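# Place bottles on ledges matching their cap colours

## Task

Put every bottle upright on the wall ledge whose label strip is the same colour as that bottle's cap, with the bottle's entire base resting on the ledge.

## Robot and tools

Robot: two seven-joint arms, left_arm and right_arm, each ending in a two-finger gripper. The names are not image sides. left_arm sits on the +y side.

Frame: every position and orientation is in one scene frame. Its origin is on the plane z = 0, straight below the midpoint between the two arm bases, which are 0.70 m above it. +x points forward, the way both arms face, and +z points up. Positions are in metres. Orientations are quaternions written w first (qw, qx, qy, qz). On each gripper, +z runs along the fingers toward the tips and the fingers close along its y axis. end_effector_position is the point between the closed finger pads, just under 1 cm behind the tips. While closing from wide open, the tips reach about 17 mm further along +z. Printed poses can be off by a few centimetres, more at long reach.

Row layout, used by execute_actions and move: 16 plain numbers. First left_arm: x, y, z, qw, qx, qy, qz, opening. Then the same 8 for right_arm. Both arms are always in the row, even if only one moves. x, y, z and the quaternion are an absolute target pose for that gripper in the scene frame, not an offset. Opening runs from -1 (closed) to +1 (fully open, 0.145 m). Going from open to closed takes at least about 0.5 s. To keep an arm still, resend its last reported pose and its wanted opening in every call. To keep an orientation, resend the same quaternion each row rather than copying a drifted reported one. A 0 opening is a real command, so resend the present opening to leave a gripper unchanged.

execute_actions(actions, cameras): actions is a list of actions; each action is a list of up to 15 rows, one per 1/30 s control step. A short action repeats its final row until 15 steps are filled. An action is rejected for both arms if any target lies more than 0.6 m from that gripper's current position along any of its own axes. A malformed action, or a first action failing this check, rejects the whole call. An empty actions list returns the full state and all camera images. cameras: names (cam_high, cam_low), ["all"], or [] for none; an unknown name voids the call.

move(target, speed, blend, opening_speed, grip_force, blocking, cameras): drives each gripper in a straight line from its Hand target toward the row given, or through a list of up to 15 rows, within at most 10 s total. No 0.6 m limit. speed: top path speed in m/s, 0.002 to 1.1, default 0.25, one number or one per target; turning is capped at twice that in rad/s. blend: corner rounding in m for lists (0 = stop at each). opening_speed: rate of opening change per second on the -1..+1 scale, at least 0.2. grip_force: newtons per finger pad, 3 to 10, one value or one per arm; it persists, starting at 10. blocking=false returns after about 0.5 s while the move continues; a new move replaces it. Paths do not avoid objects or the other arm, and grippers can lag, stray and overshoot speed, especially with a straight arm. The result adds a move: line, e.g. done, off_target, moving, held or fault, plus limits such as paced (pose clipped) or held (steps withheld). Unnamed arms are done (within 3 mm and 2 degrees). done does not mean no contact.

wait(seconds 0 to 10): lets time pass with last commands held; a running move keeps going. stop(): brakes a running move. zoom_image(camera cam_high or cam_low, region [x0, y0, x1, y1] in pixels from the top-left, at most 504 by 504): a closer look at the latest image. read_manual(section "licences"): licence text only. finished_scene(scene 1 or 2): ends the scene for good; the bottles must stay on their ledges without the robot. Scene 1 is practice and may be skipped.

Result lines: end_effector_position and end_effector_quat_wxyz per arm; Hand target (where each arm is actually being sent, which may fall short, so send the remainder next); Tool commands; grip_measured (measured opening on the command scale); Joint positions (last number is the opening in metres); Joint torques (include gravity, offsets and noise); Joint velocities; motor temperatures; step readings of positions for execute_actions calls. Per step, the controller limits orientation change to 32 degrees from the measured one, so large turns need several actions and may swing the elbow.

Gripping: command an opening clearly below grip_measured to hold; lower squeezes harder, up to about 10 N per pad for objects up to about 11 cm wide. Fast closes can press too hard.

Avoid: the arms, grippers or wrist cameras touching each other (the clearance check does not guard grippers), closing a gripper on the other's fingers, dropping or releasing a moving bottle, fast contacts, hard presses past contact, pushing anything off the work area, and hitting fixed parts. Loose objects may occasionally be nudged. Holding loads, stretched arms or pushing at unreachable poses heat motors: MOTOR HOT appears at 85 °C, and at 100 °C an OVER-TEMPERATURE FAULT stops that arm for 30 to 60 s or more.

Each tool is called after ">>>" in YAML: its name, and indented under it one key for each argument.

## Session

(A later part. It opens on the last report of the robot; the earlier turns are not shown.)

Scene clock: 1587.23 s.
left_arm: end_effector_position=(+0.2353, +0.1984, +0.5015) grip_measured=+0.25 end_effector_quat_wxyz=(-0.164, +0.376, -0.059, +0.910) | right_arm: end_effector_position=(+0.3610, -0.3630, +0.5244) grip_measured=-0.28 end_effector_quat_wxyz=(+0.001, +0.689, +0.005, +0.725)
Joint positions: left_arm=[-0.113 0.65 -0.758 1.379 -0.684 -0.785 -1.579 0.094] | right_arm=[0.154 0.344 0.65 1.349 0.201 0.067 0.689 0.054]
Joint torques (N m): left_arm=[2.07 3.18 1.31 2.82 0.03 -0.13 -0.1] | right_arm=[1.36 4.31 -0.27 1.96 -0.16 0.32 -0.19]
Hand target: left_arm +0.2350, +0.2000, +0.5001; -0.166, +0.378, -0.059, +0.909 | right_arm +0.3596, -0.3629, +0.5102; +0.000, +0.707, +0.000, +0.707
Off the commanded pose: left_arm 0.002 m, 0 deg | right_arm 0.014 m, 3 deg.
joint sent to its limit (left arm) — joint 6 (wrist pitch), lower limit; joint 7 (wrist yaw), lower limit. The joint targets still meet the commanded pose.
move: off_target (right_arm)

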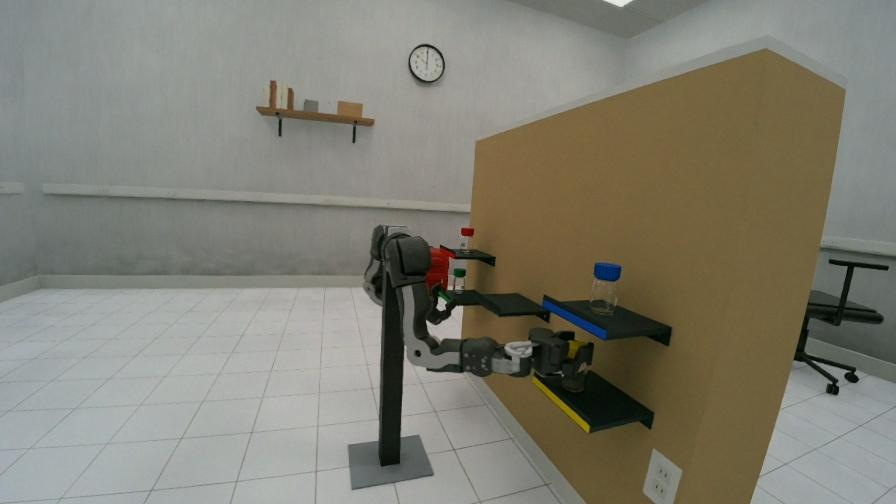

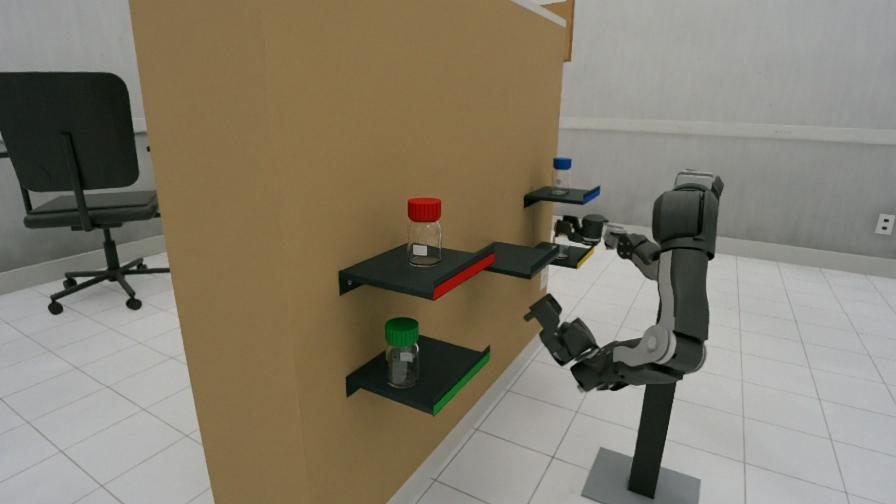

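>>> move:
  target: [0.235,0.2,0.5,-0.165,0.377,-0.059,0.909,0.25,0.360,-0.363,0.525,0,0.7071,0,0.7071,-0.8]
  speed: 0.03
  cameras: ["all"]

>>> zoom_image:
  camera: "cam_high"
  region: [520, 310, 640, 410]

>>> zoom_image:
  camera: "cam_low"
  region: [520, 180, 640, 280]

Scene clock: 1598.40 s.
left_arm: end_effector_position=(+0.2353, +0.1984, +0.5015) grip_measured=+0.25 end_effector_quat_wxyz=(-0.164, +0.376, -0.059, +0.910) | right_arm: end_effector_position=(+0.3601, -0.3625, +0.5253) grip_measured=-0.28 end_effector_quat_wxyz=(-0.001, +0.705, +0.001, +0.709)
Joint positions: left_arm=[-0.113 0.65 -0.758 1.379 -0.684 -0.785 -1.579 0.094] | right_arm=[0.141 0.359 0.638 1.389 0.202 0.143 0.669 0.054]
Joint torques (N m): left_arm=[2.1 3.18 1.31 2.81 0.03 -0.13 -0.1] | right_arm=[3.73 5.47 0.9 4.64 0.45 -0.1 -0.08]
Hand target: left_arm +0.2350, +0.2000, +0.5001; -0.166, +0.378, -0.059, +0.909 | right_arm +0.3600, -0.3630, +0.5250; +0.000, +0.707, +0.000, +0.707
Off the commanded pose: left_arm 0.002 m, 0 deg | right_arm 0.001 m, 0 deg.
joint sent to its limit (left arm) — joint 6 (wrist pitch), lower limit; joint 7 (wrist yaw), lower limit. The joint targets still meet the commanded pose.
move: done

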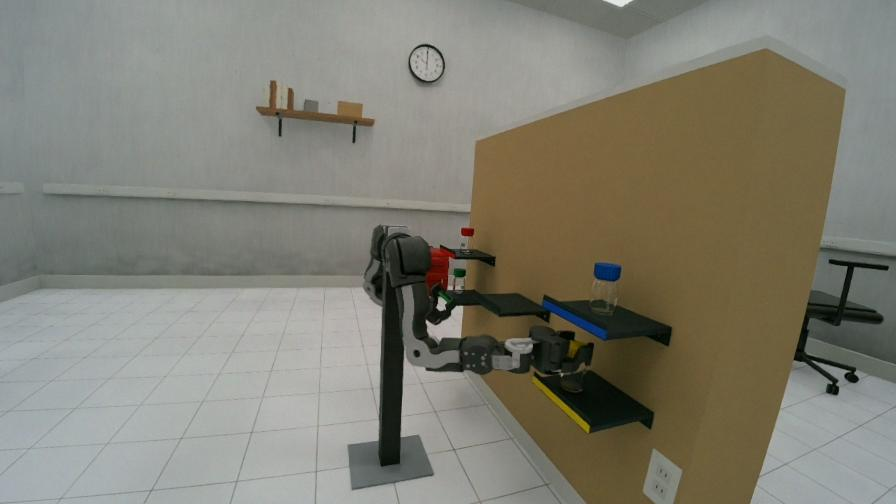

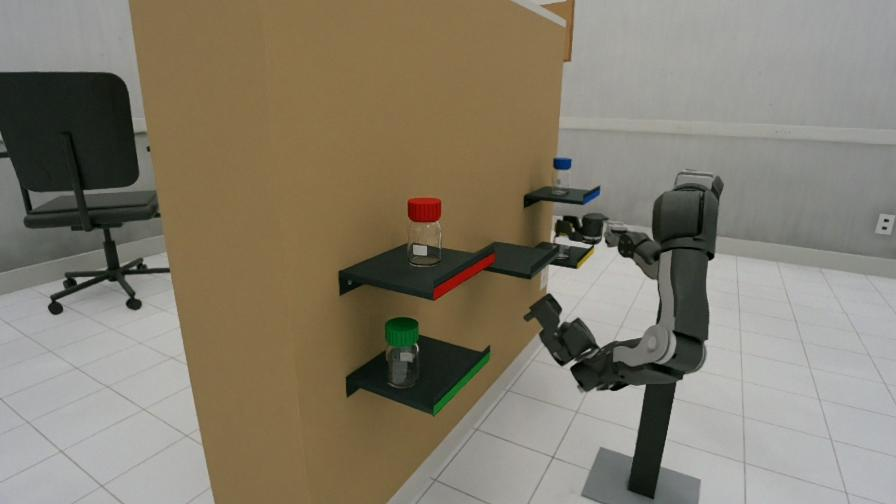

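Scaled by 4.200 from the camera's 896x504 image, which has a finer 1280x720 frame.

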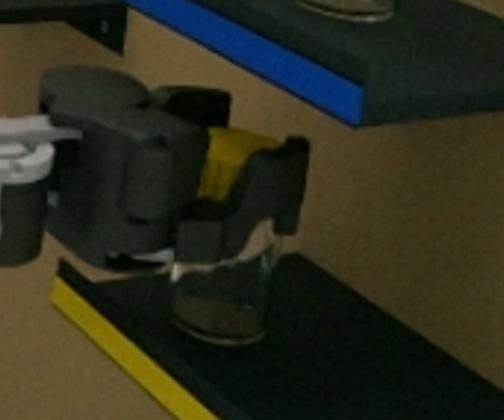

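Scaled by 4.200 from the camera's 896x504 image, which has a finer 1280x720 frame.

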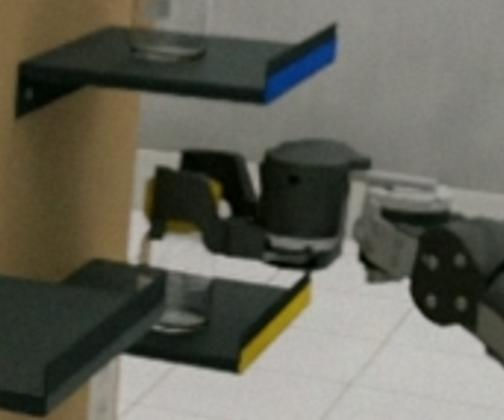

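>>> move:
  target:
    - [0.235,0.2,0.5,-0.165,0.377,-0.059,0.909,0.25,0.355,-0.363,0.520,0,0.7071,0,0.7071,-0.5]
    - [0.235,0.2,0.5,-0.165,0.377,-0.059,0.909,0.25,0.355,-0.363,0.523,0,0.7071,0,0.7071,-0.5]
  speed: 0.02
  cameras: ["all"]

>>> zoom_image:
  camera: "cam_high"
  region: [520, 310, 640, 410]

>>> zoom_image:
  camera: "cam_low"
  region: [520, 180, 640, 280]

Scene clock: 1610.70 s.
left_arm: end_effector_position=(+0.2353, +0.1984, +0.5015) grip_measured=+0.25 end_effector_quat_wxyz=(-0.164, +0.376, -0.059, +0.910) | right_arm: end_effector_position=(+0.3557, -0.3619, +0.5253) grip_measured=-0.28 end_effector_quat_wxyz=(-0.001, +0.703, +0.002, +0.712)
Joint positions: left_arm=[-0.113 0.65 -0.758 1.379 -0.684 -0.785 -1.579 0.094] | right_arm=[0.116 0.361 0.639 1.404 0.223 0.133 0.667 0.054]
Joint torques (N m): left_arm=[2.1 3.2 1.31 2.82 0.03 -0.13 -0.1] | right_arm=[3.07 5.42 0.99 4.38 0.38 0.01 -0.14]
Hand target: left_arm +0.2350, +0.2000, +0.5001; -0.166, +0.378, -0.059, +0.909 | right_arm +0.3550, -0.3631, +0.5231; +0.000, +0.707, +0.000, +0.707
Off the commanded pose: left_arm 0.002 m, 0 deg | right_arm 0.003 m, 1 deg.
joint sent to its limit (left arm) — joint 6 (wrist pitch), lower limit; joint 7 (wrist yaw), lower limit. The joint targets still meet the commanded pose.
move: done

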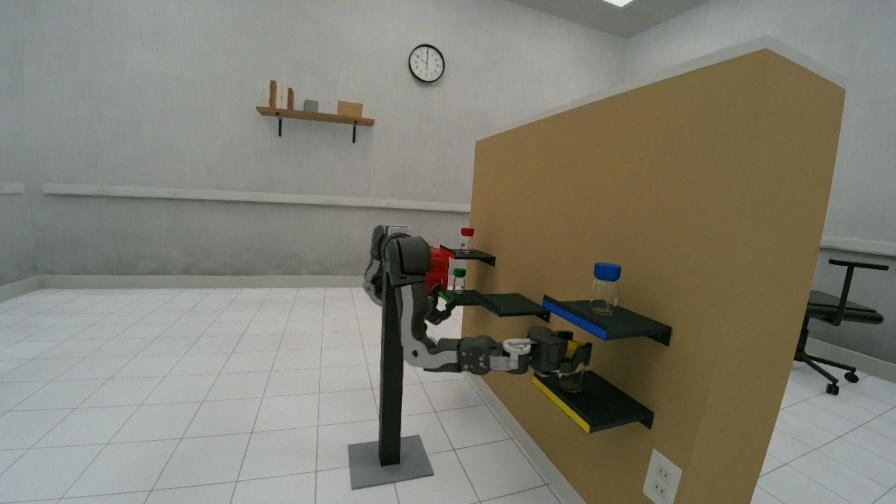

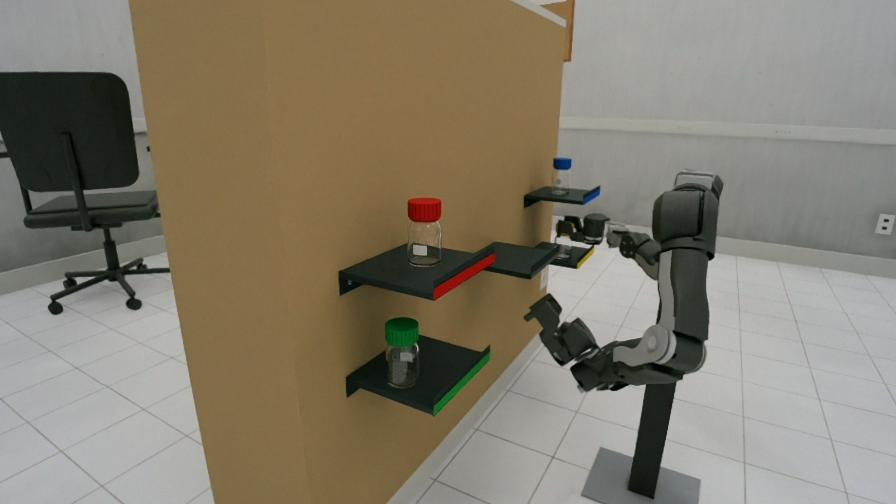

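Scaled by 4.200 from the camera's 896x504 image, which has a finer 1280x720 frame.

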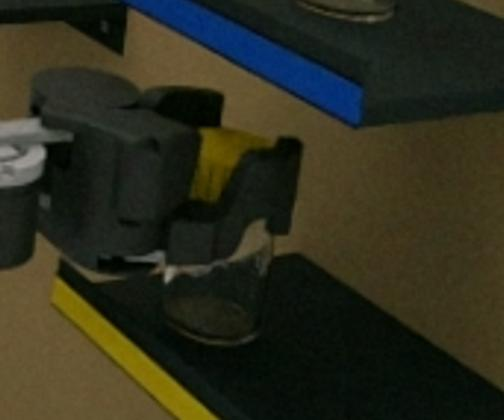

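Scaled by 4.200 from the camera's 896x504 image, which has a finer 1280x720 frame.

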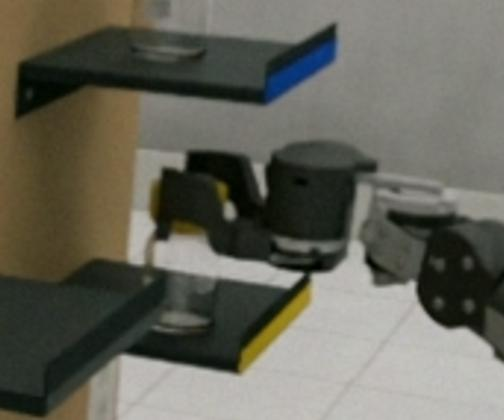

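>>> move:
  target: [0.235,0.2,0.5,-0.165,0.377,-0.059,0.909,0.25,0.355,-0.363,0.523,0,0.7071,0,0.7071,0.1]
  opening_speed: 0.4
  cameras: ["all"]

>>> zoom_image:
  camera: "cam_high"
  region: [520, 310, 640, 410]

>>> zoom_image:
  camera: "cam_low"
  region: [520, 180, 640, 280]

Scene clock: 1621.53 s.
left_arm: end_effector_position=(+0.2353, +0.1984, +0.5015) grip_measured=+0.25 end_effector_quat_wxyz=(-0.164, +0.376, -0.059, +0.910) | right_arm: end_effector_position=(+0.3554, -0.3620, +0.5237) grip_measured=+0.10 end_effector_quat_wxyz=(-0.002, +0.706, +0.002, +0.709)
Joint positions: left_arm=[-0.113 0.65 -0.758 1.379 -0.684 -0.785 -1.579 0.094] | right_arm=[0.115 0.361 0.639 1.404 0.22 0.14 0.667 0.083]
Joint torques (N m): left_arm=[2.1 3.2 1.31 2.81 0.03 -0.13 -0.1] | right_arm=[3.36 5.42 1.24 4.38 0.41 -0.17 -0.11]
Hand target: left_arm +0.2350, +0.2000, +0.5001; -0.166, +0.378, -0.059, +0.909 | right_arm +0.3550, -0.3631, +0.5230; +0.000, +0.707, +0.000, +0.707
Off the commanded pose: left_arm 0.002 m, 0 deg | right_arm 0.001 m, 0 deg.
joint sent to its limit (left arm) — joint 6 (wrist pitch), lower limit; joint 7 (wrist yaw), lower limit. The joint targets still meet the commanded pose.
move: done

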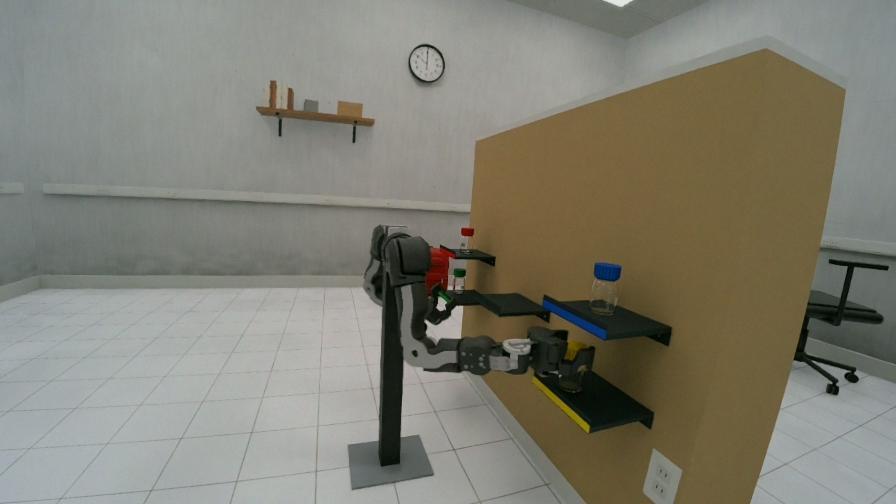

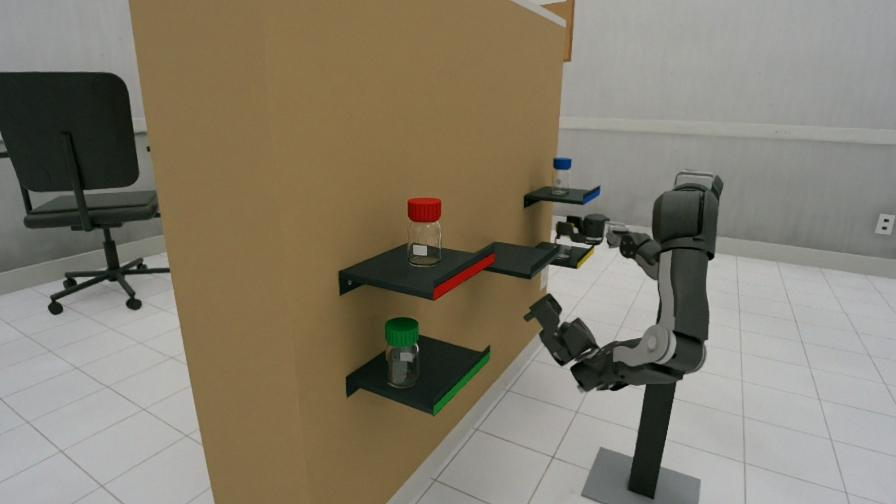

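Scaled by 4.200 from the camera's 896x504 image, which has a finer 1280x720 frame.

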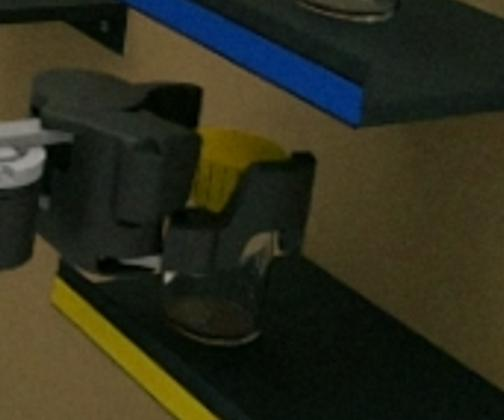

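Scaled by 4.200 from the camera's 896x504 image, which has a finer 1280x720 frame.

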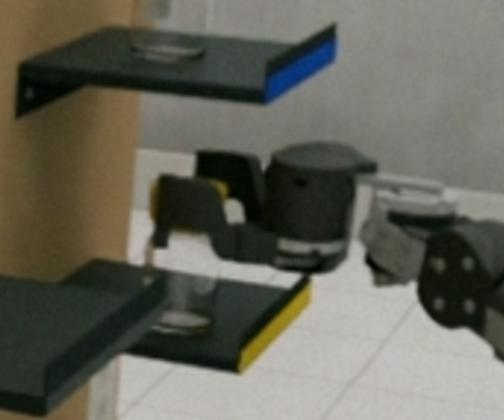

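>>> move:
  target:
    - [0.235,0.2,0.5,-0.165,0.377,-0.059,0.909,0.25,0.355,-0.363,0.523,0,0.7071,0,0.7071,0.3]
    - [0.235,0.2,0.5,-0.165,0.377,-0.059,0.909,0.25,0.24,-0.361,0.523,0,0.7071,0,0.7071,0.3]
  opening_speed: 0.4
  speed: 0.05
  cameras: ["all"]

>>> zoom_image:
  camera: "cam_high"
  region: [480, 280, 680, 440]

>>> zoom_image:
  camera: "cam_low"
  region: [520, 150, 680, 280]

Scene clock: 1636.87 s.
left_arm: end_effector_position=(+0.2353, +0.1984, +0.5015) grip_measured=+0.25 end_effector_quat_wxyz=(-0.164, +0.376, -0.059, +0.910) | right_arm: end_effector_position=(+0.2401, -0.3618, +0.5215) grip_measured=+0.30 end_effector_quat_wxyz=(+0.000, +0.709, -0.003, +0.705)
Joint positions: left_arm=[-0.113 0.65 -0.758 1.379 -0.684 -0.785 -1.579 0.094] | right_arm=[-0.372 0.266 0.886 1.737 0.453 0.116 0.767 0.098]
Joint torques (N m): left_arm=[2.1 3.18 1.31 2.82 0.03 -0.13 -0.1] | right_arm=[0.65 4.63 1.98 4.37 0.6 -0.38 0.11]
Hand target: left_arm +0.2350, +0.2000, +0.5001; -0.166, +0.378, -0.059, +0.909 | right_arm +0.2400, -0.3610, +0.5229; +0.000, +0.707, +0.000, +0.707
Off the commanded pose: left_arm 0.002 m, 0 deg | right_arm 0.002 m, 0 deg.
joint sent to its limit (left arm) — joint 6 (wrist pitch), lower limit; joint 7 (wrist yaw), lower limit. The joint targets still meet the commanded pose.
move: done

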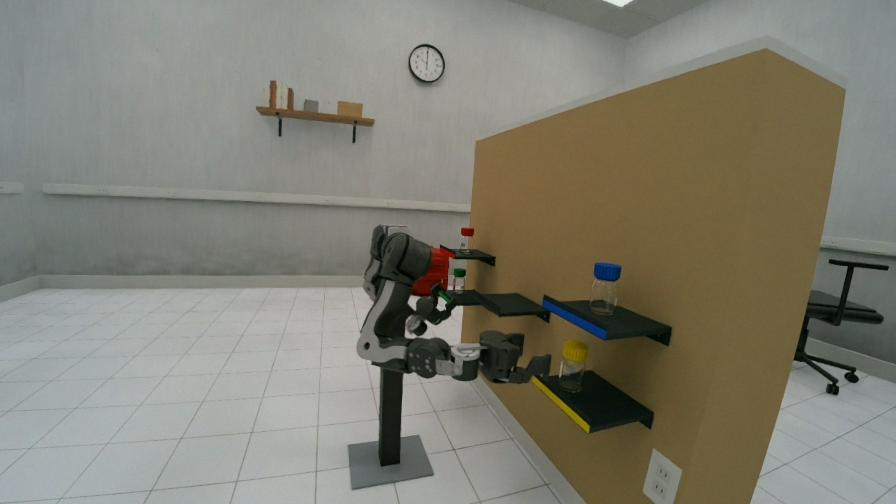

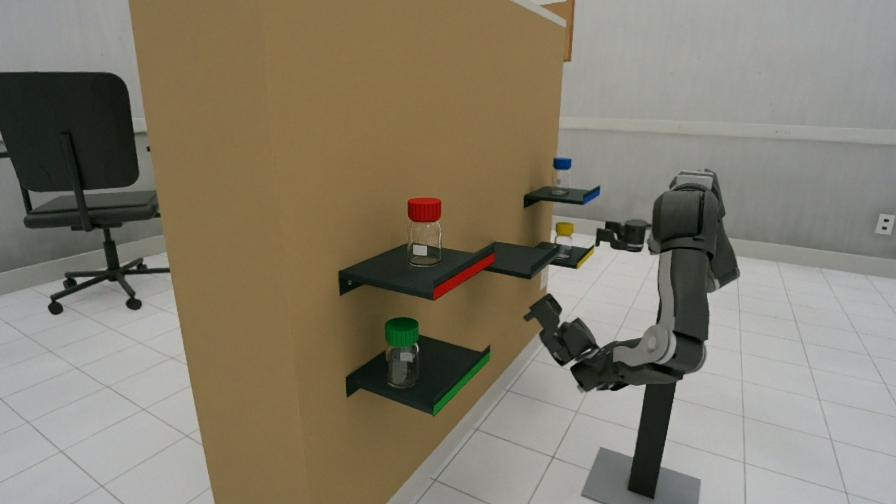

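Scaled by 2.520 from the camera's 896x504 image, which has a finer 1280x720 frame.

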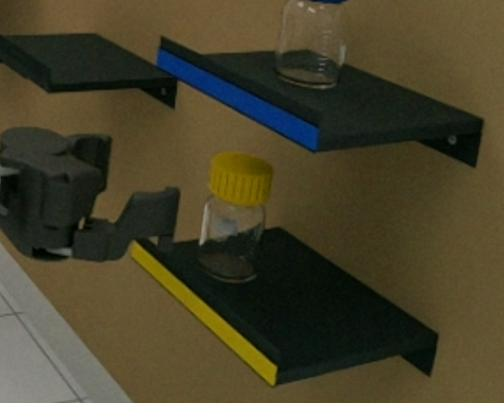

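Scaled by 3.150 from the camera's 896x504 image, which has a finer 1280x720 frame.

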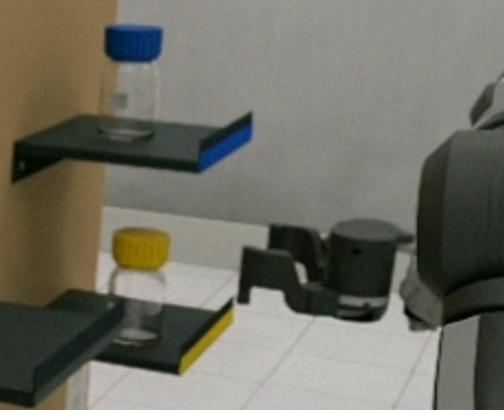

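>>> finished_scene:
  scene: 2

The scene is finished: the task was done.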